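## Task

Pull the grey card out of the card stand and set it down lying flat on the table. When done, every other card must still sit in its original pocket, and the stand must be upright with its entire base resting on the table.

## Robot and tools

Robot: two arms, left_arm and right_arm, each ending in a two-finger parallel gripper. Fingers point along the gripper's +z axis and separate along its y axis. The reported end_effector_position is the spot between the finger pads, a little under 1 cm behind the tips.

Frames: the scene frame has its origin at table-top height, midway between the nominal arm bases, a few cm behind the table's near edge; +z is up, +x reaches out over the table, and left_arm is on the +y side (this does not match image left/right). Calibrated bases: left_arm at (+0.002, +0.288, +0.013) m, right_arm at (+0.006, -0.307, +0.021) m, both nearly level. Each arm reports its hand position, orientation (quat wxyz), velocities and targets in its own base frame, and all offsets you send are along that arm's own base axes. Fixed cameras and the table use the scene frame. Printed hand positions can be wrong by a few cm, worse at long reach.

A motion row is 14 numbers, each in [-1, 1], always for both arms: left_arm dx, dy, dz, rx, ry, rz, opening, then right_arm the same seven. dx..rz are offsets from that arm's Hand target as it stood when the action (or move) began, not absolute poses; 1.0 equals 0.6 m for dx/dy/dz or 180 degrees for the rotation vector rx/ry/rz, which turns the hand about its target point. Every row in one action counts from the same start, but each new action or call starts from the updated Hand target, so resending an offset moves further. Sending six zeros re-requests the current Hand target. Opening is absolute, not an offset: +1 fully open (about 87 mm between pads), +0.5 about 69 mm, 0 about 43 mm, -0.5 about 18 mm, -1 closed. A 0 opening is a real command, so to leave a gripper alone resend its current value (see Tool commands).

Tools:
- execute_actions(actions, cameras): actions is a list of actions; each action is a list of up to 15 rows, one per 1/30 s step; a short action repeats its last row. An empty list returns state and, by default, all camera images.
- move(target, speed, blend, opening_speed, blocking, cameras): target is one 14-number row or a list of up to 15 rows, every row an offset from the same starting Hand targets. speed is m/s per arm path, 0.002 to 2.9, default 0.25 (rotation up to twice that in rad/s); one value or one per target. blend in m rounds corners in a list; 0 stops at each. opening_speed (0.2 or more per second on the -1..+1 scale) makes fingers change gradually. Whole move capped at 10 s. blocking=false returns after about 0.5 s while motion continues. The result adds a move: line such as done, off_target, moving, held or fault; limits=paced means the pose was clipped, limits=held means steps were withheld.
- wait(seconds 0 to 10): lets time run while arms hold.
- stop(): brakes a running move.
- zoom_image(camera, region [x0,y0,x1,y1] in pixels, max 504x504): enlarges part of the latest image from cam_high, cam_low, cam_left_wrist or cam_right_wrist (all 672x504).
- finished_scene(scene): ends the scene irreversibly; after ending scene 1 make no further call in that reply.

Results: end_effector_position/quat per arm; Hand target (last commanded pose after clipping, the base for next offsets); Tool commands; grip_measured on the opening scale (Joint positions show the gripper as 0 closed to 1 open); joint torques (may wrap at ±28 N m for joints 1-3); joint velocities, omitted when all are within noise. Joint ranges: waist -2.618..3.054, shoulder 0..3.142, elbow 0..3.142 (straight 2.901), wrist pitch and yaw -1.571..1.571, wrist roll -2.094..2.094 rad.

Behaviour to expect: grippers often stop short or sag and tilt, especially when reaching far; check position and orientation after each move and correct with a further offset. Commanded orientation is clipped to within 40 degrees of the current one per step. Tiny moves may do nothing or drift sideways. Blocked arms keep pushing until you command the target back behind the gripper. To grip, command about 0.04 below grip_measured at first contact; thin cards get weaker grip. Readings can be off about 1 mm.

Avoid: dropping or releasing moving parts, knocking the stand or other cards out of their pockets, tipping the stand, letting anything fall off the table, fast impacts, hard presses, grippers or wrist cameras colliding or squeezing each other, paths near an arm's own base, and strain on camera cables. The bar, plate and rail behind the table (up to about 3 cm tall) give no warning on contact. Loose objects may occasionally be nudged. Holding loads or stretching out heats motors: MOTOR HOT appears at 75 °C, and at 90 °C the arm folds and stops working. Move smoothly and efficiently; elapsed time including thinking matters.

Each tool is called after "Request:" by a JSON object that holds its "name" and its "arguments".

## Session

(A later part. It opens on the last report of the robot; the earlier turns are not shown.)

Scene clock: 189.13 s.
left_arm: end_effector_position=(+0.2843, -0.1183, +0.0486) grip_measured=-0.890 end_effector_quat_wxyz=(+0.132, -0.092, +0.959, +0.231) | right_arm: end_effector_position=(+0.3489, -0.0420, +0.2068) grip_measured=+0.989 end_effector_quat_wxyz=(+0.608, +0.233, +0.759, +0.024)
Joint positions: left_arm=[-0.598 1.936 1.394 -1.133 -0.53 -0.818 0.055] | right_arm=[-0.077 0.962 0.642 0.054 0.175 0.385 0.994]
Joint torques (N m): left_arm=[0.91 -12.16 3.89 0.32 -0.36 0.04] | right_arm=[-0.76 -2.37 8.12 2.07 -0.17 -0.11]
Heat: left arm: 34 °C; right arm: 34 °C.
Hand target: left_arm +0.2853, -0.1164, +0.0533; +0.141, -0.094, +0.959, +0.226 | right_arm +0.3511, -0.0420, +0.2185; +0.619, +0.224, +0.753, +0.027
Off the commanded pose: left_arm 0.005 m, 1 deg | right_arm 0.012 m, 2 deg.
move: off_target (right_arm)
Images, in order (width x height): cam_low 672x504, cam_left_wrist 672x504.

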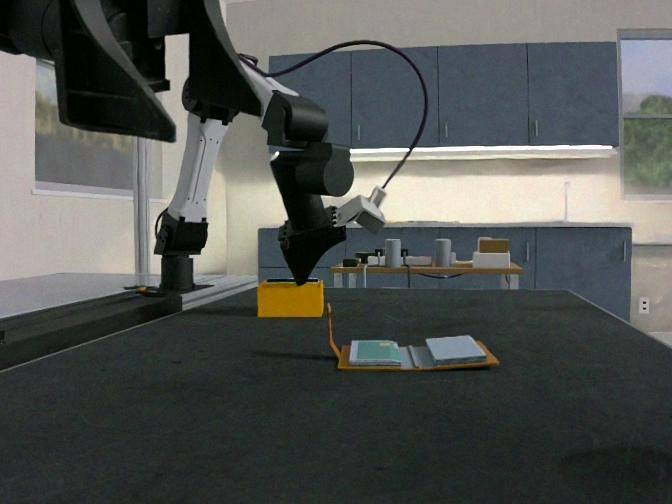

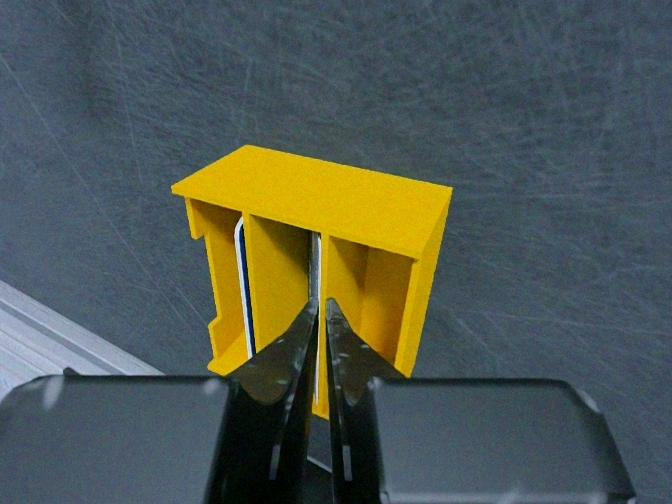

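Request:
{"name": "move", "arguments": {"target": [[0,0,0,0,0,0,-0.75,0,0,0,0,0,0,1],[0.003,-0.003,0.019,0,0,0,-0.75,0,0,0,0,0,0,1]], "speed": 0.04, "opening_speed": 0.8, "cameras": ["cam_left_wrist","cam_low"]}}

Request:
{"name": "zoom_image", "arguments": {"camera": "cam_low", "region": [250, 250, 340, 325]}}

Request:
{"name": "zoom_image", "arguments": {"camera": "cam_left_wrist", "region": [180, 160, 450, 430]}}

Scene clock: 202.77 s.
left_arm: end_effector_position=(+0.2815, -0.1163, +0.0494) grip_measured=-0.750 end_effector_quat_wxyz=(+0.126, -0.090, +0.959, +0.236) | right_arm: end_effector_position=(+0.3489, -0.0420, +0.2068) grip_measured=+0.989 end_effector_quat_wxyz=(+0.608, +0.233, +0.759, +0.024)
Joint positions: left_arm=[-0.598 1.936 1.394 -1.148 -0.53 -0.818 0.125] | right_arm=[-0.077 0.962 0.642 0.054 0.175 0.385 0.994]
Joint torques (N m): left_arm=[0.79 -12.51 6.99 0.02 -0.36 0.02] | right_arm=[-0.75 -2.39 8.06 2.06 -0.16 -0.12]
Heat: left arm: 34 °C; right arm: 34 °C.
Hand target: left_arm +0.2871, -0.1182, +0.0647; +0.141, -0.094, +0.959, +0.225 | right_arm +0.3511, -0.0420, +0.2185; +0.619, +0.224, +0.753, +0.027
Off the commanded pose: left_arm 0.016 m, 2 deg | right_arm 0.012 m, 2 deg.
move: off_target (left_arm, right_arm)
Images, in order (width x height): cam_low 672x504, cam_left_wrist 672x504.

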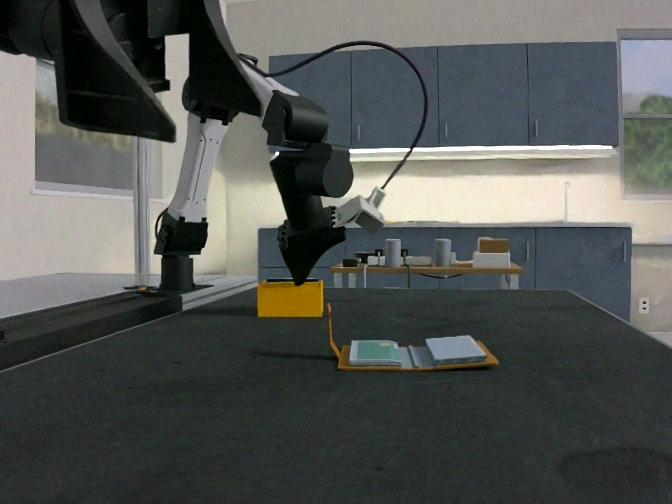

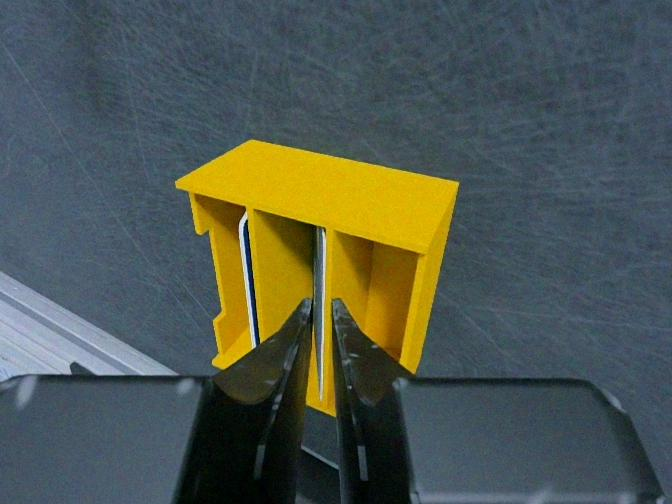

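Scaled by 5.600 from the camera's 672x504 image, which has a finer 960x720 frame.

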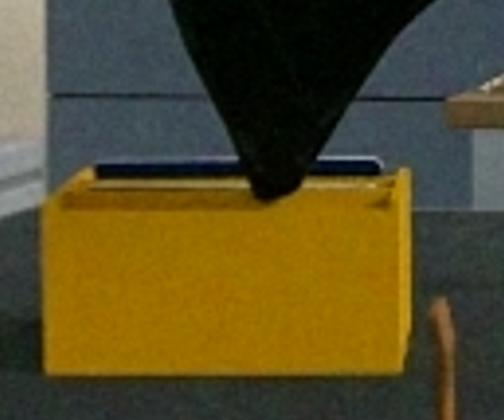

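Scaled by 1.867 from the camera's 672x504 image, which has a finer 960x720 frame.

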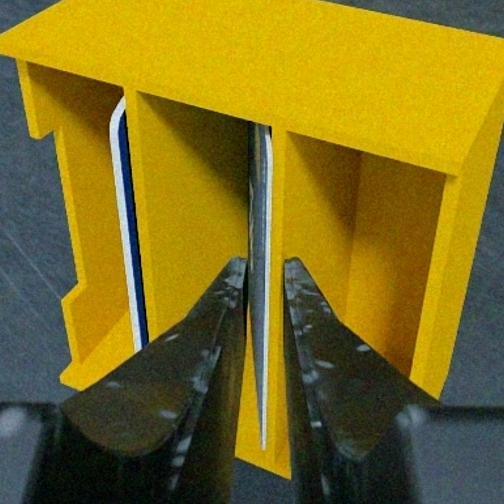

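Request:
{"name": "move", "arguments": {"target": [[0,-0.002,0.0075,0,0,0,-0.75,0,0,0,0,0,0,1],[0,-0.002,0.0075,0,0,0,-1,0,0,0,0,0,0,1]], "speed": 0.04, "opening_speed": 0.4, "cameras": ["cam_left_wrist","cam_low"]}}

Request:
{"name": "zoom_image", "arguments": {"camera": "cam_low", "region": [250, 250, 340, 325]}}

Request:
{"name": "zoom_image", "arguments": {"camera": "cam_left_wrist", "region": [180, 160, 450, 430]}}

Scene clock: 211.33 s.
left_arm: end_effector_position=(+0.2800, -0.1153, +0.0538) grip_measured=-0.984 end_effector_quat_wxyz=(+0.122, -0.088, +0.959, +0.240) | right_arm: end_effector_position=(+0.3489, -0.0420, +0.2068) grip_measured=+0.989 end_effector_quat_wxyz=(+0.608, +0.233, +0.759, +0.024)
Joint positions: left_arm=[-0.598 1.936 1.409 -1.176 -0.53 -0.818 0.008] | right_arm=[-0.077 0.962 0.642 0.054 0.175 0.385 0.994]
Joint torques (N m): left_arm=[0.5 -12.78 7.13 0.08 -0.35 -0.03] | right_arm=[-0.88 -2.29 8.13 2.05 -0.16 -0.1]
Heat: left arm: 34 °C; right arm: 34 °C.
Hand target: left_arm +0.2871, -0.1194, +0.0692; +0.141, -0.094, +0.959, +0.225 | right_arm +0.3511, -0.0420, +0.2185; +0.619, +0.224, +0.753, +0.027
Off the commanded pose: left_arm 0.017 m, 3 deg | right_arm 0.012 m, 2 deg.
move: off_target (left_arm, right_arm); target 2's new opening was sent with left_arm's hand 0.017 m and 3 deg from that target
Images, in order (width x height): cam_low 672x504, cam_left_wrist 672x504.

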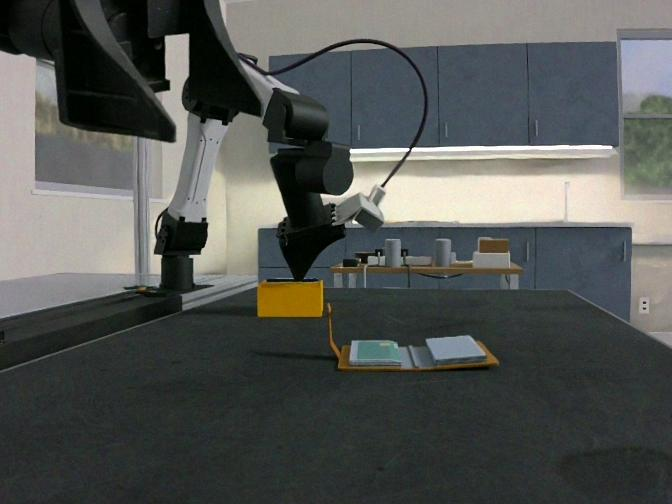

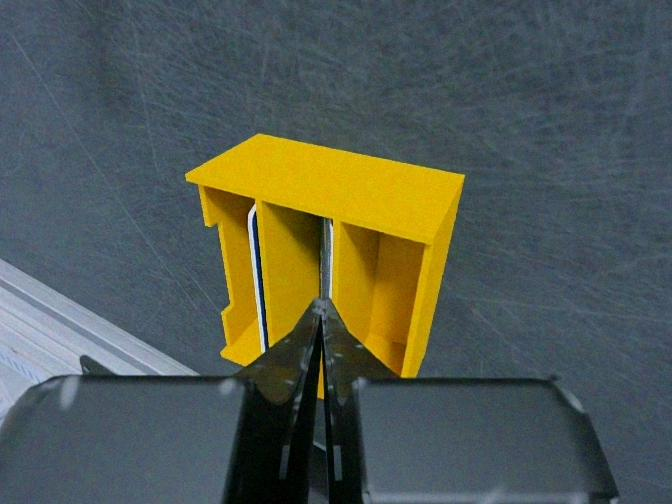

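Scaled by 5.600 from the camera's 672x504 image, which has a finer 960x720 frame.

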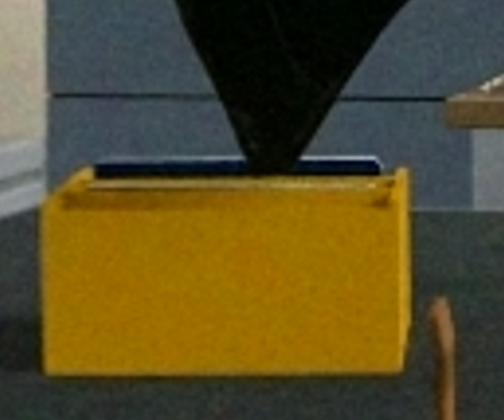

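Scaled by 1.867 from the camera's 672x504 image, which has a finer 960x720 frame.

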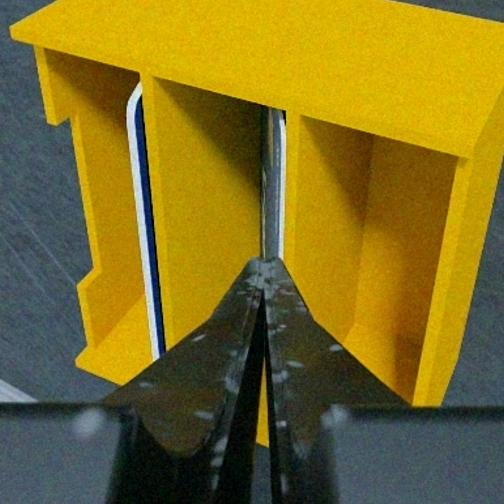

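Request:
{"name": "move", "arguments": {"target": [[0,0,0,0,0,0,-0.65,0,0,0,0,0,0,1],[0,0.001,-0.0305,0,0,0,-0.65,0,0,0,0,0,0,1]], "speed": 0.04, "opening_speed": 0.8, "cameras": ["cam_left_wrist","cam_low"]}}

Request:
{"name": "zoom_image", "arguments": {"camera": "cam_low", "region": [250, 250, 340, 325]}}

Request:
{"name": "zoom_image", "arguments": {"camera": "cam_left_wrist", "region": [180, 160, 450, 430]}}

Scene clock: 238.33 s.
left_arm: end_effector_position=(+0.2863, -0.1196, +0.0502) grip_measured=-0.650 end_effector_quat_wxyz=(+0.135, -0.093, +0.960, +0.229) | right_arm: end_effector_position=(+0.3489, -0.0420, +0.2068) grip_measured=+0.989 end_effector_quat_wxyz=(+0.608, +0.233, +0.759, +0.024)
Joint positions: left_arm=[-0.598 1.936 1.402 -1.134 -0.53 -0.818 0.175] | right_arm=[-0.077 0.962 0.642 0.054 0.175 0.385 0.994]
Joint torques (N m): left_arm=[0.66 -11.04 3.84 0.33 -0.36 0.03] | right_arm=[-0.84 -2.32 8.21 2.05 -0.17 -0.12]
Heat: left arm: 37 °C; right arm: 35 °C.
Hand target: left_arm +0.2871, -0.1188, +0.0509; +0.141, -0.094, +0.959, +0.225 | right_arm +0.3511, -0.0420, +0.2185; +0.619, +0.224, +0.753, +0.027
Off the commanded pose: left_arm 0.001 m, 1 deg | right_arm 0.012 m, 2 deg.
move: off_target (right_arm)
Images, in order (width x height): cam_low 672x504, cam_left_wrist 672x504.

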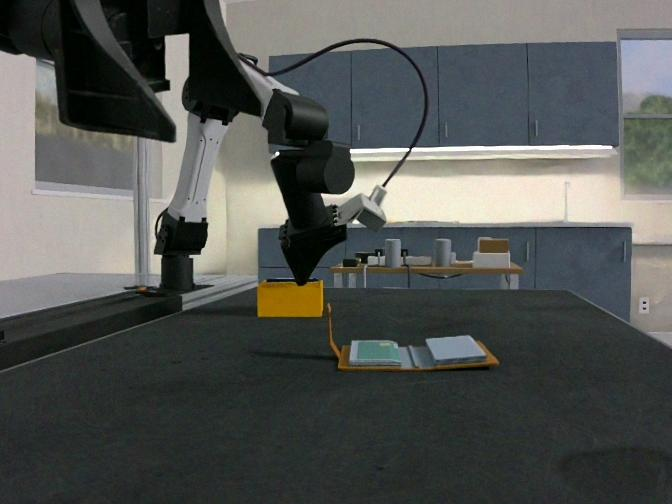

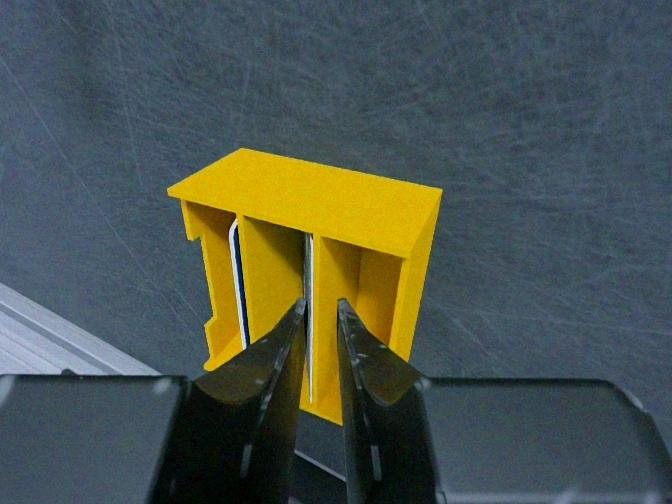

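Scaled by 5.600 from the camera's 672x504 image, which has a finer 960x720 frame.

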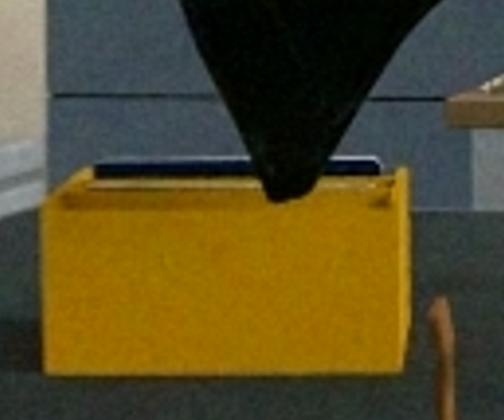

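Scaled by 1.867 from the camera's 672x504 image, which has a finer 960x720 frame.

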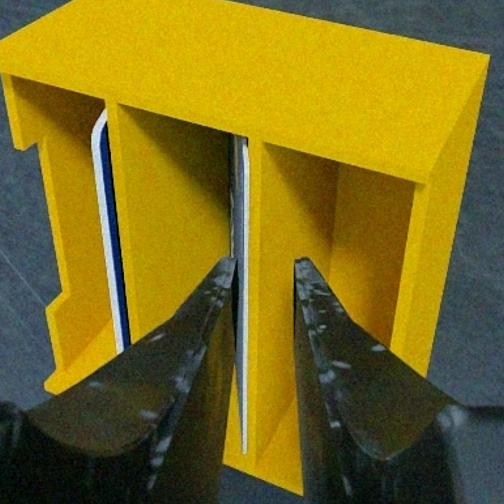

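Request:
{"name": "move", "arguments": {"target": [[0,0.0075,0.012,0,0,0,-0.65,0,0,0,0,0,0,1],[0,0.0075,0.012,0,0,0,-1,0,0,0,0,0,0,1]], "speed": 0.04, "opening_speed": 0.4, "cameras": ["cam_left_wrist","cam_low"]}}

Request:
{"name": "zoom_image", "arguments": {"camera": "cam_low", "region": [250, 250, 340, 325]}}

Request:
{"name": "zoom_image", "arguments": {"camera": "cam_left_wrist", "region": [180, 160, 450, 430]}}

Scene clock: 252.47 s.
left_arm: end_effector_position=(+0.2872, -0.1166, +0.0519) grip_measured=-0.984 end_effector_quat_wxyz=(+0.134, -0.091, +0.960, +0.230) | right_arm: end_effector_position=(+0.3489, -0.0420, +0.2068) grip_measured=+0.989 end_effector_quat_wxyz=(+0.608, +0.233, +0.759, +0.024)
Joint positions: left_arm=[-0.59 1.931 1.402 -1.136 -0.531 -0.806 0.008] | right_arm=[-0.077 0.962 0.642 0.054 0.175 0.385 0.994]
Joint torques (N m): left_arm=[0.94 -12.29 4.19 0.24 -0.37 0.02] | right_arm=[-0.85 -2.39 8.12 2.07 -0.15 -0.11]
Heat: left arm: 36 °C; right arm: 35 °C.
Hand target: left_arm +0.2871, -0.1144, +0.0581; +0.141, -0.094, +0.959, +0.225 | right_arm +0.3511, -0.0420, +0.2185; +0.619, +0.224, +0.752, +0.027
Off the commanded pose: left_arm 0.007 m, 1 deg | right_arm 0.012 m, 2 deg.
move: off_target (right_arm)
Images, in order (width x height): cam_low 672x504, cam_left_wrist 672x504.

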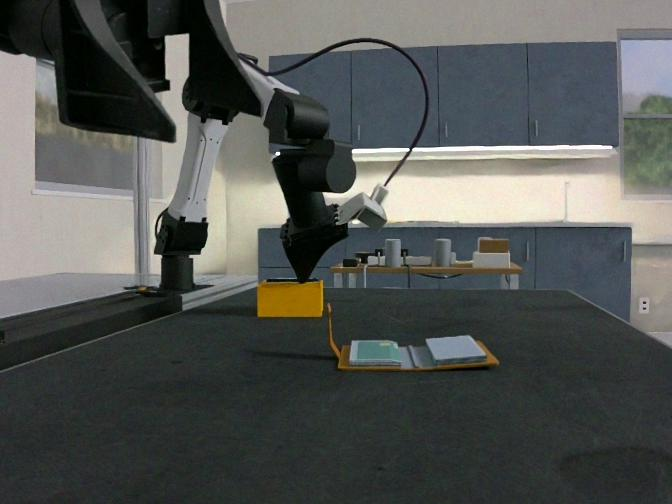

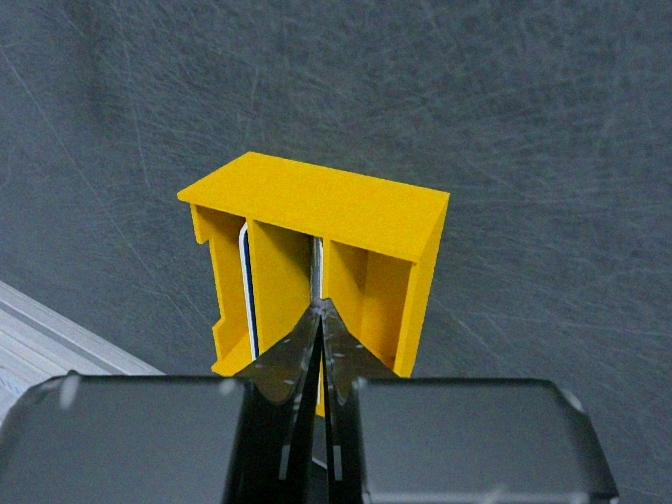

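Scaled by 5.600 from the camera's 672x504 image, which has a finer 960x720 frame.

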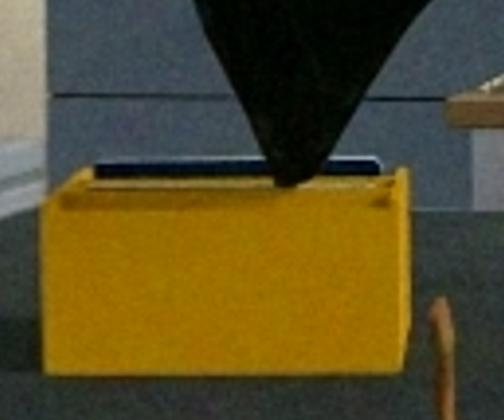

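Scaled by 1.867 from the camera's 672x504 image, which has a finer 960x720 frame.

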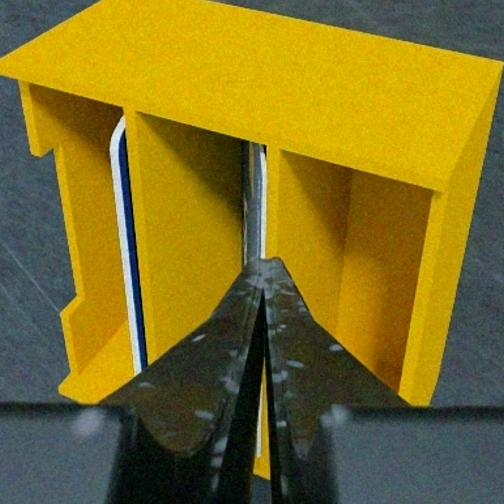

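Request:
{"name": "move", "arguments": {"target": [0.004,-0.018,0.055,0,0,0,-1,0,0,0,0,0,0,1], "speed": 0.03, "cameras": ["cam_left_wrist","cam_low"]}}

Request:
{"name": "zoom_image", "arguments": {"camera": "cam_low", "region": [240, 230, 350, 325]}}

Scene clock: 261.27 s.
left_arm: end_effector_position=(+0.2857, -0.1181, +0.0790) grip_measured=-0.984 end_effector_quat_wxyz=(+0.124, -0.089, +0.959, +0.238) | right_arm: end_effector_position=(+0.3489, -0.0420, +0.2068) grip_measured=+0.989 end_effector_quat_wxyz=(+0.608, +0.233, +0.759, +0.024)
Joint positions: left_arm=[-0.597 1.931 1.506 -1.271 -0.531 -0.816 0.008] | right_arm=[-0.077 0.962 0.642 0.054 0.175 0.385 0.994]
Joint torques (N m): left_arm=[-0.47 -11.78 7.21 0.08 -0.32 -0.15] | right_arm=[-0.83 -2.33 8.21 2.05 -0.18 -0.14]
Heat: left arm: 36 °C; right arm: 35 °C.
Hand target: left_arm +0.2895, -0.1251, +0.0911; +0.141, -0.094, +0.959, +0.225 | right_arm +0.3511, -0.0420, +0.2185; +0.619, +0.224, +0.752, +0.027
Off the commanded pose: left_arm 0.015 m, 2 deg | right_arm 0.012 m, 2 deg.
move: off_target (left_arm, right_arm)
Images, in order (width x height): cam_low 672x504, cam_left_wrist 672x504.

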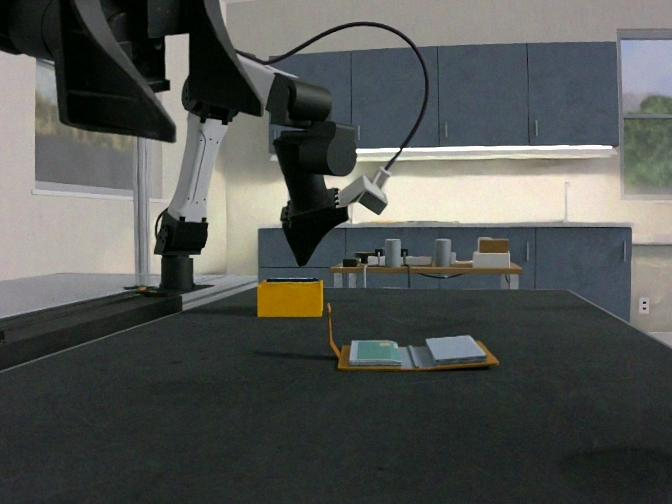

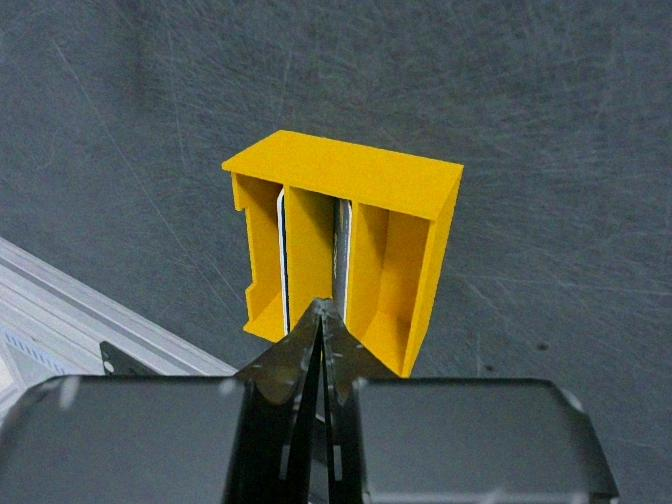

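Scaled by 4.582 from the camera's 672x504 image, which has a finer 960x720 frame.

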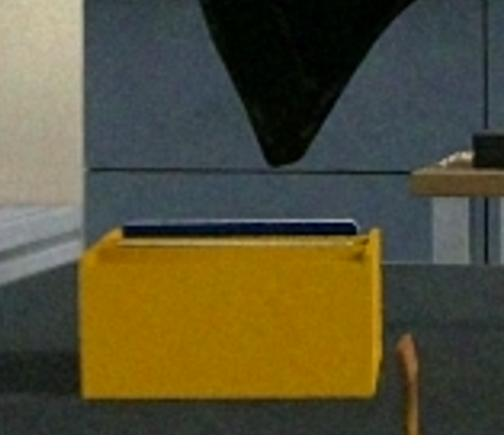

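Request:
{"name": "move", "arguments": {"target": [[0,0,0,0,0,0,-0.6,0,0,0,0,0,0,1],[-0.004,0.016,-0.0677,0,0,0,-0.6,0,0,0,0,0,0,1]], "speed": 0.05, "opening_speed": 0.8, "cameras": ["cam_left_wrist","cam_low"]}}

Request:
{"name": "zoom_image", "arguments": {"camera": "cam_low", "region": [250, 250, 340, 325]}}

Request:
{"name": "zoom_image", "arguments": {"camera": "cam_left_wrist", "region": [180, 160, 450, 430]}}

Scene clock: 279.63 s.
left_arm: end_effector_position=(+0.2859, -0.1171, +0.0489) grip_measured=-0.600 end_effector_quat_wxyz=(+0.134, -0.093, +0.959, +0.230) | right_arm: end_effector_position=(+0.3489, -0.0420, +0.2068) grip_measured=+0.989 end_effector_quat_wxyz=(+0.608, +0.233, +0.759, +0.024)
Joint positions: left_arm=[-0.593 1.931 1.39 -1.125 -0.531 -0.813 0.2] | right_arm=[-0.077 0.962 0.642 0.054 0.175 0.385 0.994]
Joint torques (N m): left_arm=[0.84 -11.26 3.93 0.36 -0.34 0.05] | right_arm=[-0.84 -2.33 8.09 2.05 -0.14 -0.14]
Heat: left arm: 36 °C; right arm: 35 °C.
Hand target: left_arm +0.2871, -0.1156, +0.0505; +0.141, -0.094, +0.959, +0.225 | right_arm +0.3511, -0.0420, +0.2185; +0.619, +0.224, +0.752, +0.027
Off the commanded pose: left_arm 0.003 m, 1 deg | right_arm 0.012 m, 2 deg.
move: off_target (right_arm)
Images, in order (width x height): cam_low 672x504, cam_left_wrist 672x504.

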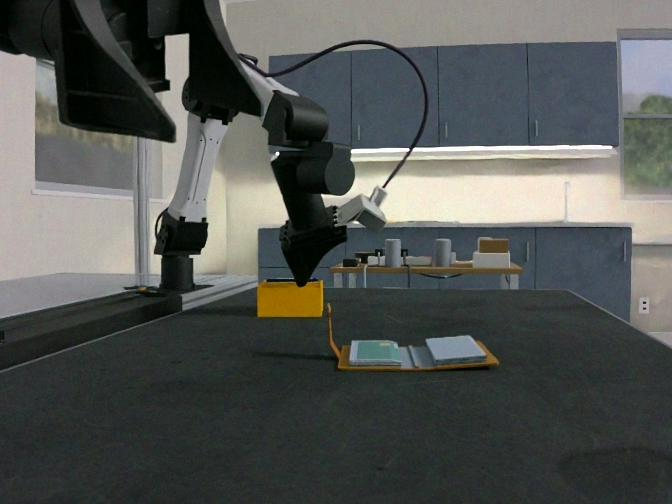

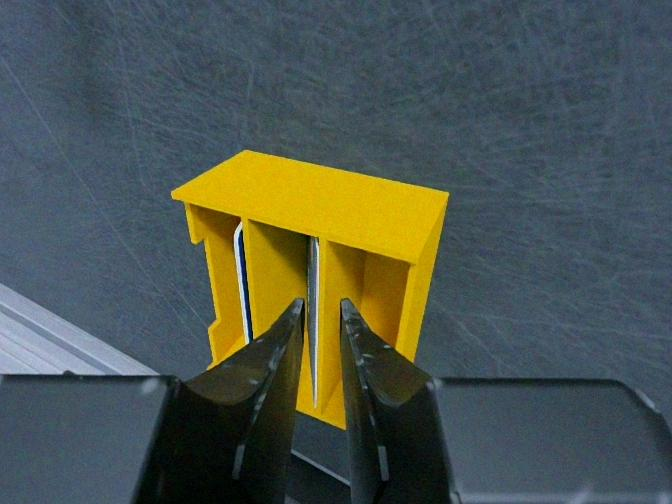

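Scaled by 5.600 from the camera's 672x504 image, which has a finer 960x720 frame.

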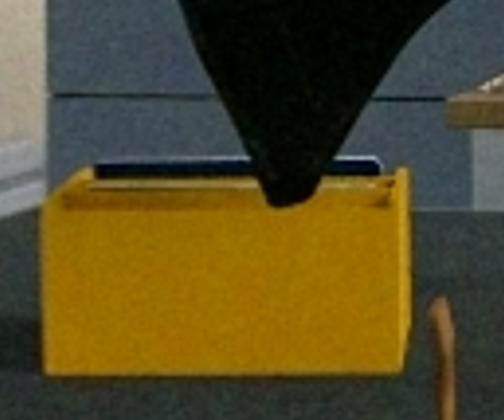

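Scaled by 1.867 from the camera's 672x504 image, which has a finer 960x720 frame.

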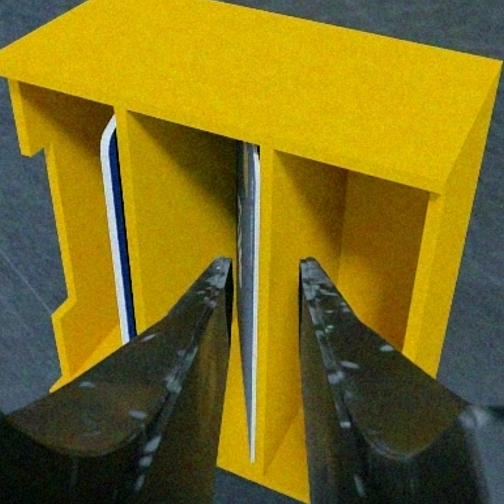

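Request:
{"name": "move", "arguments": {"target": [[0,0.004,0.011,0,0,0,-0.7,0,0,0,0,0,0,1],[0,0.004,0.011,0,0,0,-1,0,0,0,0,0,0,1]], "speed": 0.04, "opening_speed": 0.4, "cameras": ["cam_left_wrist","cam_low"]}}

Request:
{"name": "zoom_image", "arguments": {"camera": "cam_low", "region": [250, 250, 340, 325]}}

Request:
{"name": "zoom_image", "arguments": {"camera": "cam_left_wrist", "region": [180, 160, 450, 430]}}

Scene clock: 300.97 s.
left_arm: end_effector_position=(+0.2866, -0.1152, +0.0491) grip_measured=-0.896 end_effector_quat_wxyz=(+0.133, -0.092, +0.959, +0.231) | right_arm: end_effector_position=(+0.3489, -0.0420, +0.2068) grip_measured=+0.989 end_effector_quat_wxyz=(+0.608, +0.233, +0.759, +0.024)
Joint positions: left_arm=[-0.588 1.931 1.39 -1.125 -0.531 -0.805 0.052] | right_arm=[-0.077 0.962 0.642 0.054 0.175 0.385 0.994]
Joint torques (N m): left_arm=[0.94 -12.49 4.62 0.16 -0.37 0.04] | right_arm=[-0.85 -2.37 8.27 2.08 -0.18 -0.13]
Heat: left arm: 36 °C; right arm: 36 °C.
Hand target: left_arm +0.2871, -0.1131, +0.0571; +0.141, -0.094, +0.959, +0.225 | right_arm +0.3511, -0.0420, +0.2185; +0.619, +0.224, +0.752, +0.027
Off the commanded pose: left_arm 0.008 m, 1 deg | right_arm 0.012 m, 2 deg.
move: off_target (right_arm)
Images, in order (width x height): cam_low 672x504, cam_left_wrist 672x504.

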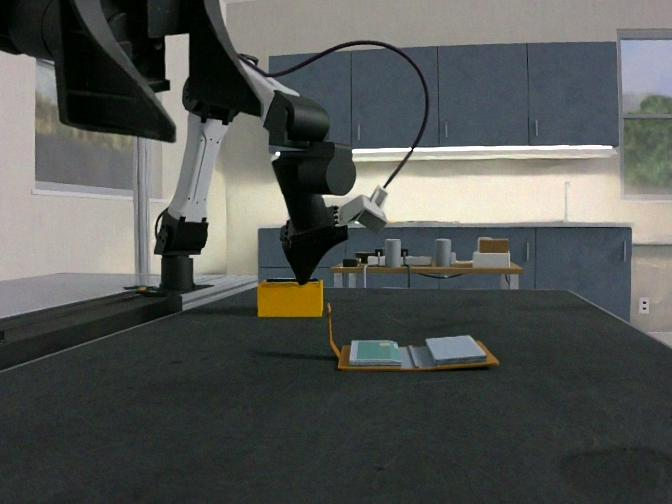

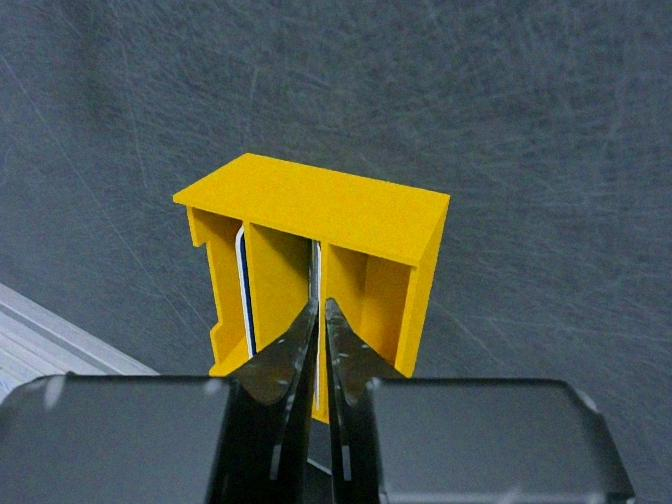

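Scaled by 5.600 from the camera's 672x504 image, which has a finer 960x720 frame.

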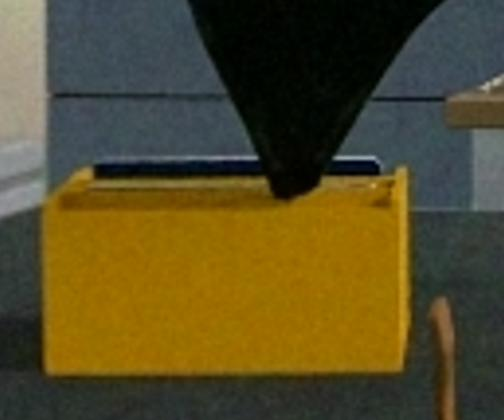

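Scaled by 1.867 from the camera's 672x504 image, which has a finer 960x720 frame.

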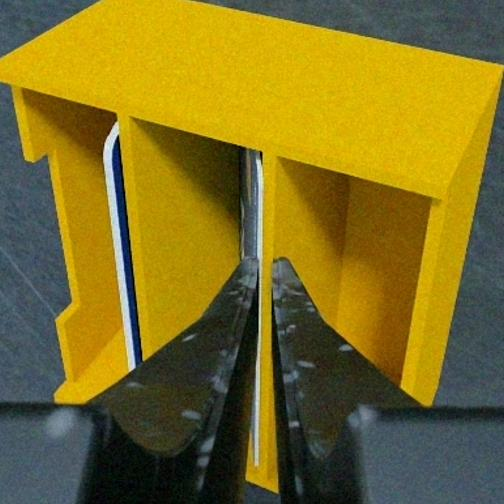

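Request:
{"name": "move", "arguments": {"target": [[0,0,0,0,0,0,-0.8,0,0,0,0,0,0,1],[0.001,-0.001,0.0075,0,0,0,-0.8,0,0,0,0,0,0,1],[0.001,-0.001,0.0075,0,0,0,-1,0,0,0,0,0,0,1]], "speed": 0.04, "opening_speed": 0.5}}

Scene clock: 316.87 s.
left_arm: end_effector_position=(+0.2857, -0.1146, +0.0493) grip_measured=-0.902 end_effector_quat_wxyz=(+0.131, -0.092, +0.959, +0.232) | right_arm: end_effector_position=(+0.3489, -0.0420, +0.2068) grip_measured=+0.989 end_effector_quat_wxyz=(+0.608, +0.233, +0.759, +0.024)
Joint positions: left_arm=[-0.588 1.931 1.39 -1.129 -0.531 -0.805 0.049] | right_arm=[-0.077 0.962 0.642 0.054 0.175 0.385 0.994]
Joint torques (N m): left_arm=[0.88 -12.62 5.86 0.05 -0.37 0.05] | right_arm=[-0.76 -2.29 8.31 2.07 -0.14 -0.12]
Heat: left arm: 37 °C; right arm: 36 °C.
Hand target: left_arm +0.2877, -0.1137, +0.0616; +0.141, -0.094, +0.959, +0.225 | right_arm +0.3511, -0.0420, +0.2185; +0.619, +0.224, +0.752, +0.027
Off the commanded pose: left_arm 0.012 m, 1 deg | right_arm 0.012 m, 2 deg.
move: off_target (left_arm, right_arm); target 3's new opening was sent with left_arm's hand 0.012 m and 1 deg from that target

Request:
{"name": "move", "arguments": {"target": [[0,0,0,0,0,0,-0.8,0,0,0,0,0,0,1],[0.001,-0.001,0.0055,0,0,0,-0.8,0,0,0,0,0,0,1],[0.001,-0.001,0.0055,0,0,0,-1,0,0,0,0,0,0,1]], "speed": 0.04, "opening_speed": 0.5}}

Scene clock: 330.60 s.
left_arm: end_effector_position=(+0.2833, -0.1130, +0.0501) grip_measured=-0.921 end_effector_quat_wxyz=(+0.127, -0.090, +0.959, +0.236) | right_arm: end_effector_position=(+0.3489, -0.0420, +0.2068) grip_measured=+0.989 end_effector_quat_wxyz=(+0.608, +0.233, +0.759, +0.024)
Joint positions: left_arm=[-0.588 1.931 1.39 -1.141 -0.531 -0.805 0.039] | right_arm=[-0.077 0.962 0.642 0.054 0.175 0.385 0.994]
Joint torques (N m): left_arm=[0.85 -12.68 6.76 0.02 -0.36 0.03] | right_arm=[-0.91 -2.36 8.18 2.03 -0.16 -0.1]
Heat: left arm: 37 °C; right arm: 36 °C.
Hand target: left_arm +0.2883, -0.1143, +0.0648; +0.141, -0.094, +0.959, +0.225 | right_arm +0.3511, -0.0420, +0.2185; +0.619, +0.224, +0.752, +0.027
Off the commanded pose: left_arm 0.016 m, 2 deg | right_arm 0.012 m, 2 deg.
move: off_target (left_arm, right_arm); target 3's new opening was sent with left_arm's hand 0.016 m and 2 deg from that target

Request:
{"name": "move", "arguments": {"target": [[0,0,0,0,0,0,-0.8,0,0,0,0,0,0,1],[0.001,-0.001,0.003,0,0,0,-0.8,0,0,0,0,0,0,1],[0.001,-0.001,0.003,0,0,0,-1,0,0,0,0,0,0,1]], "speed": 0.04, "opening_speed": 0.5, "cameras": ["cam_left_wrist"]}}

Request:
{"name": "zoom_image", "arguments": {"camera": "cam_left_wrist", "region": [180, 160, 450, 430]}}

Scene clock: 347.77 s.
left_arm: end_effector_position=(+0.2816, -0.1119, +0.0519) grip_measured=-0.984 end_effector_quat_wxyz=(+0.123, -0.089, +0.959, +0.238) | right_arm: end_effector_position=(+0.3489, -0.0420, +0.2068) grip_measured=+0.989 end_effector_quat_wxyz=(+0.608, +0.233, +0.759, +0.024)
Joint positions: left_arm=[-0.588 1.93 1.394 -1.156 -0.531 -0.805 0.008] | right_arm=[-0.077 0.962 0.642 0.054 0.175 0.385 0.994]
Joint torques (N m): left_arm=[0.73 -12.45 7.13 0.06 -0.34 0.04] | right_arm=[-0.79 -2.39 8.1 2.09 -0.18 -0.12]
Heat: left arm: 38 °C; right arm: 36 °C.
Hand target: left_arm +0.2888, -0.1149, +0.0667; +0.141, -0.094, +0.959, +0.225 | right_arm +0.3511, -0.0420, +0.2185; +0.619, +0.224, +0.752, +0.027
Off the commanded pose: left_arm 0.017 m, 3 deg | right_arm 0.012 m, 2 deg.
move: off_target (left_arm, right_arm); target 3's new opening was sent with left_arm's hand 0.018 m and 2 deg from that target
Images, in order (width x height): cam_left_wrist 672x504.

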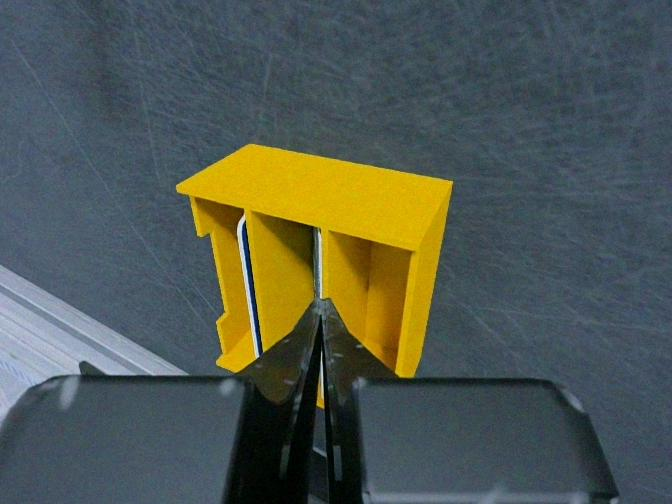

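Scaled by 1.867 from the camera's 672x504 image, which has a finer 960x720 frame.

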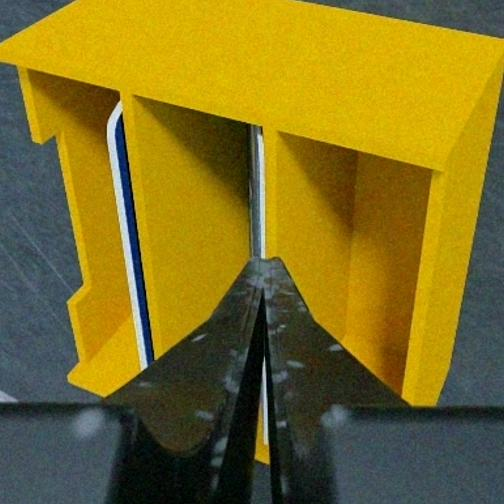

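Request:
{"name": "move", "arguments": {"target": [0.003,-0.01,0.025,0,0,0,-1,0,0,0,0,0,0,1], "speed": 0.03, "cameras": ["cam_left_wrist","cam_low"]}}

Request:
{"name": "zoom_image", "arguments": {"camera": "cam_low", "region": [240, 230, 350, 325]}}

Scene clock: 356.77 s.
left_arm: end_effector_position=(+0.2860, -0.1148, +0.0694) grip_measured=-0.984 end_effector_quat_wxyz=(+0.124, -0.089, +0.959, +0.238) | right_arm: end_effector_position=(+0.3489, -0.0420, +0.2068) grip_measured=+0.989 end_effector_quat_wxyz=(+0.608, +0.233, +0.759, +0.024)
Joint positions: left_arm=[-0.588 1.93 1.466 -1.226 -0.531 -0.805 0.008] | right_arm=[-0.077 0.962 0.642 0.054 0.175 0.385 0.994]
Joint torques (N m): left_arm=[-0.18 -11.79 7.19 0.03 -0.34 -0.11] | right_arm=[-0.84 -2.35 8.2 2.07 -0.18 -0.1]
Heat: left arm: 38 °C; right arm: 37 °C.
Hand target: left_arm +0.2907, -0.1209, +0.0817; +0.141, -0.094, +0.959, +0.225 | right_arm +0.3511, -0.0420, +0.2185; +0.619, +0.224, +0.752, +0.027
Off the commanded pose: left_arm 0.015 m, 2 deg | right_arm 0.012 m, 2 deg.
move: off_target (left_arm, right_arm)
Images, in order (width x height): cam_low 672x504, cam_left_wrist 672x504.

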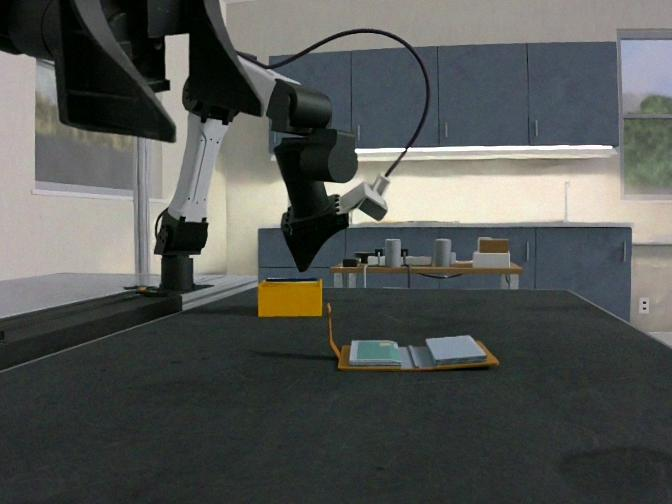

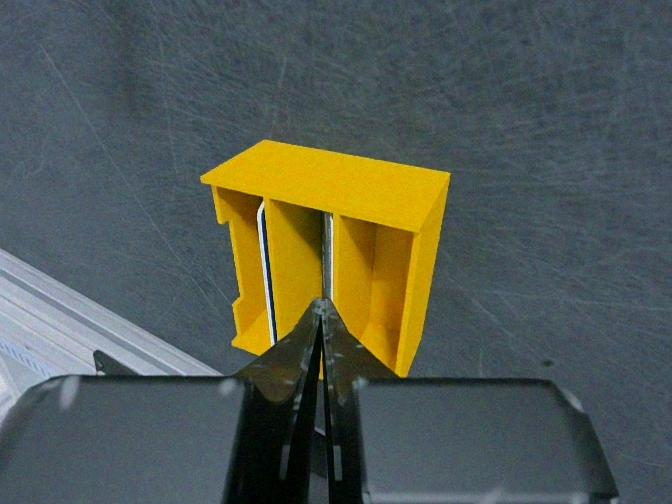

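Scaled by 4.582 from the camera's 672x504 image, which has a finer 960x720 frame.

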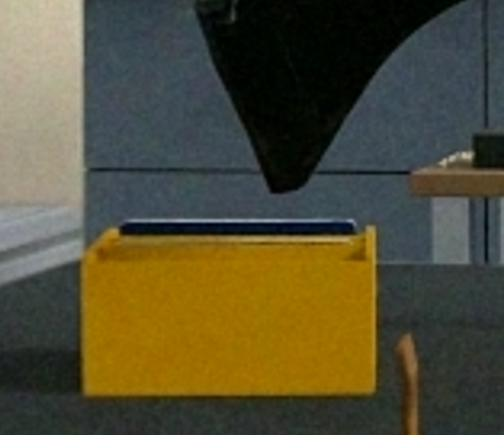

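Request:
{"name": "move", "arguments": {"target": [[0,0,0,0,0,0,-0.65,0,0,0,0,0,0,1],[-0.006,0.0117,-0.0495,0,0,0,-0.65,0,0,0,0,0,0,1],[-0.006,0.0117,-0.0495,0,0,0,-1,0,0,0,0,0,0,1]], "speed": 0.05, "opening_speed": 0.5, "cameras": ["cam_left_wrist"]}}

Request:
{"name": "zoom_image", "arguments": {"camera": "cam_left_wrist", "region": [180, 160, 450, 430]}}

Scene clock: 394.80 s.
left_arm: end_effector_position=(+0.2853, -0.1122, +0.0504) grip_measured=-0.929 end_effector_quat_wxyz=(+0.132, -0.088, +0.958, +0.238) | right_arm: end_effector_position=(+0.3489, -0.0420, +0.2068) grip_measured=+0.989 end_effector_quat_wxyz=(+0.608, +0.233, +0.759, +0.024)
Joint positions: left_arm=[-0.588 1.93 1.389 -1.135 -0.541 -0.799 0.035] | right_arm=[-0.077 0.962 0.642 0.054 0.175 0.385 0.994]
Joint torques (N m): left_arm=[0.68 -11.6 3.99 0.41 -0.28 -0.05] | right_arm=[-0.83 -2.29 8.16 2.05 -0.16 -0.11]
Heat: left arm: 38 °C; right arm: 37 °C.
Hand target: left_arm +0.2871, -0.1139, +0.0521; +0.141, -0.094, +0.959, +0.225 | right_arm +0.3511, -0.0420, +0.2185; +0.619, +0.224, +0.752, +0.027
Off the commanded pose: left_arm 0.003 m, 2 deg | right_arm 0.012 m, 2 deg.
move: off_target (right_arm)
Images, in order (width x height): cam_left_wrist 672x504.

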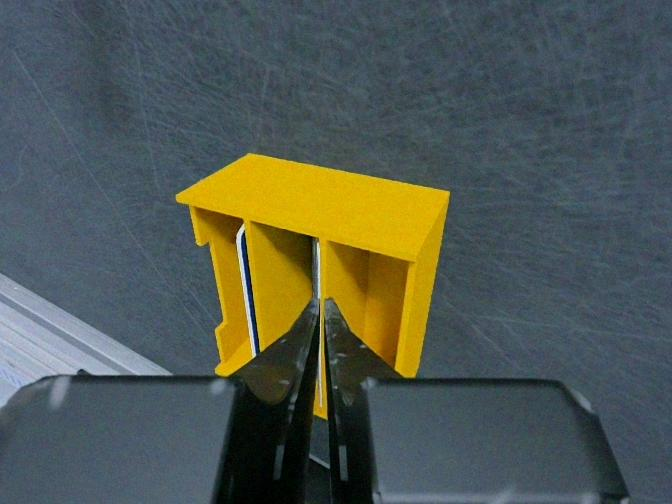

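Scaled by 1.867 from the camera's 672x504 image, which has a finer 960x720 frame.

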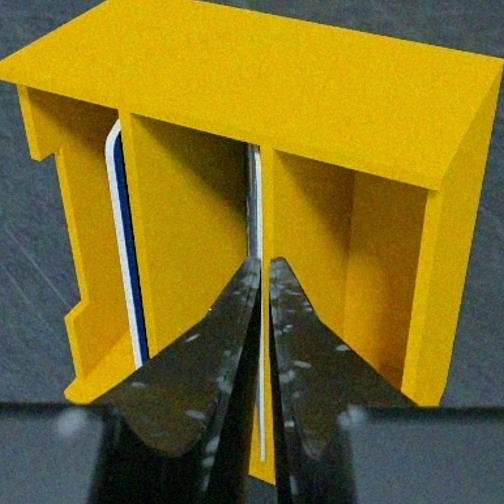

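Request:
{"name": "move", "arguments": {"target": [[0,0,0,0,0,0,-0.83,0,0,0,0,0,0,1],[0.002,0.0,0.0205,0,0,0,-0.83,0,0,0,0,0,0,1],[0.002,0.0,0.0205,0,0,0,-1,0,0,0,0,0,0,1]], "speed": 0.04, "opening_speed": 0.5, "cameras": ["cam_left_wrist"]}}

Request:
{"name": "zoom_image", "arguments": {"camera": "cam_left_wrist", "region": [250, 220, 390, 360]}}

Scene clock: 407.43 s.
left_arm: end_effector_position=(+0.2834, -0.1113, +0.0522) grip_measured=-0.984 end_effector_quat_wxyz=(+0.129, -0.087, +0.959, +0.238) | right_arm: end_effector_position=(+0.3489, -0.0420, +0.2068) grip_measured=+0.989 end_effector_quat_wxyz=(+0.608, +0.233, +0.759, +0.024)
Joint positions: left_arm=[-0.587 1.925 1.389 -1.145 -0.539 -0.799 0.008] | right_arm=[-0.077 0.962 0.642 0.054 0.175 0.385 0.994]
Joint torques (N m): left_arm=[0.87 -12.12 6.63 0.11 -0.3 -0.02] | right_arm=[-0.88 -2.24 8.18 2.07 -0.17 -0.11]
Heat: left arm: 38 °C; right arm: 37 °C.
Hand target: left_arm +0.2883, -0.1138, +0.0643; +0.141, -0.094, +0.959, +0.226 | right_arm +0.3511, -0.0420, +0.2185; +0.619, +0.224, +0.752, +0.027
Off the commanded pose: left_arm 0.013 m, 2 deg | right_arm 0.012 m, 2 deg.
move: off_target (left_arm, right_arm); target 3's new opening was sent with left_arm's hand 0.015 m and 2 deg from that target
Images, in order (width x height): cam_left_wrist 672x504.

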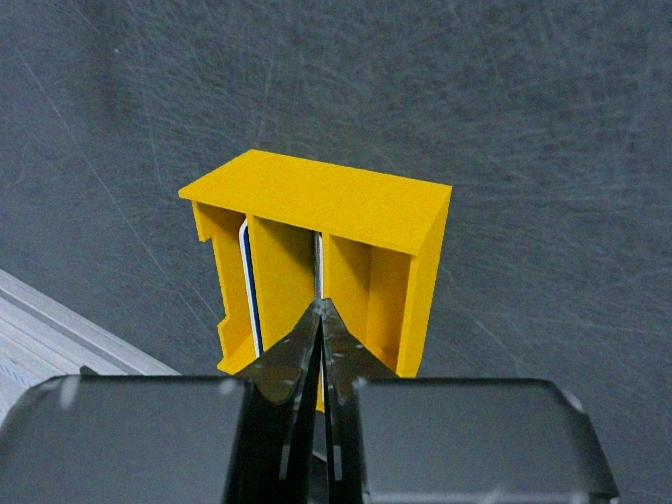

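Scaled by 3.600 from the camera's 672x504 image, which has a finer 960x720 frame.

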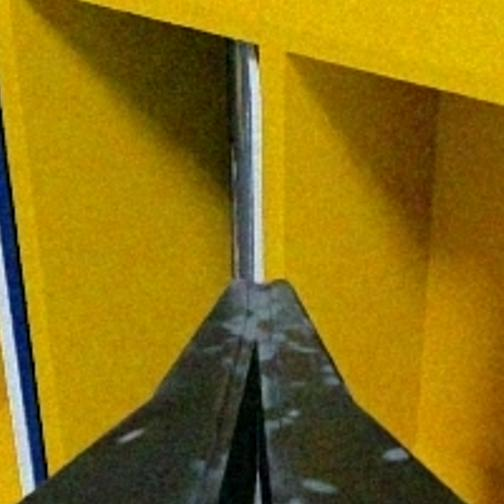

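Request:
{"name": "move", "arguments": {"target": [0.002,-0.006,0.015,0,0,0,-1,0,0,0,0,0,0,1], "speed": 0.03, "cameras": ["cam_left_wrist"]}}

Request:
{"name": "zoom_image", "arguments": {"camera": "cam_left_wrist", "region": [180, 160, 450, 430]}}

Scene clock: 420.47 s.
left_arm: end_effector_position=(+0.2844, -0.1119, +0.0612) grip_measured=-0.984 end_effector_quat_wxyz=(+0.127, -0.086, +0.959, +0.240) | right_arm: end_effector_position=(+0.3489, -0.0420, +0.2068) grip_measured=+0.989 end_effector_quat_wxyz=(+0.608, +0.233, +0.759, +0.024)
Joint positions: left_arm=[-0.587 1.925 1.425 -1.186 -0.539 -0.799 0.008] | right_arm=[-0.077 0.962 0.642 0.054 0.175 0.385 0.994]
Joint torques (N m): left_arm=[0.25 -11.82 7.15 0.1 -0.27 -0.08] | right_arm=[-0.77 -2.33 8.16 2.08 -0.2 -0.12]
Heat: left arm: 38 °C; right arm: 37 °C.
Hand target: left_arm +0.2895, -0.1175, +0.0733; +0.141, -0.094, +0.959, +0.225 | right_arm +0.3511, -0.0420, +0.2185; +0.619, +0.224, +0.752, +0.027
Off the commanded pose: left_arm 0.014 m, 3 deg | right_arm 0.012 m, 2 deg.
move: off_target (left_arm, right_arm)
Images, in order (width x height): cam_left_wrist 672x504.

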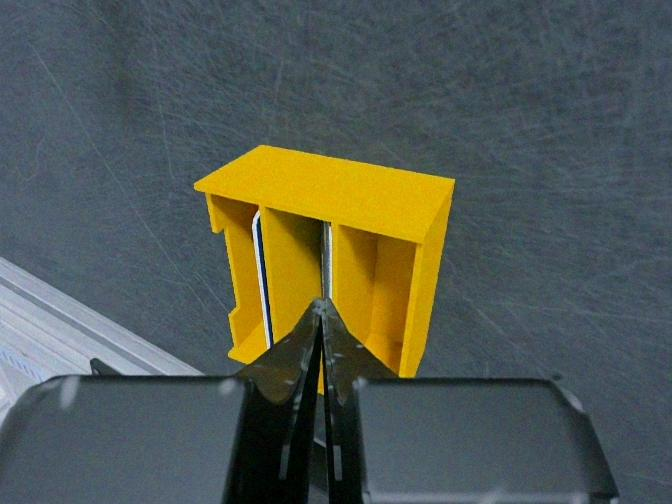

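Scaled by 1.867 from the camera's 672x504 image, which has a finer 960x720 frame.

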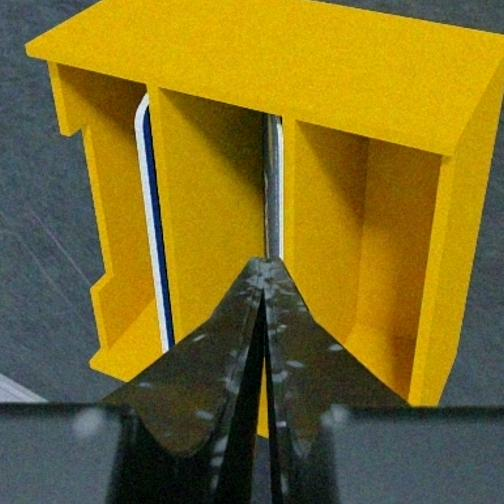

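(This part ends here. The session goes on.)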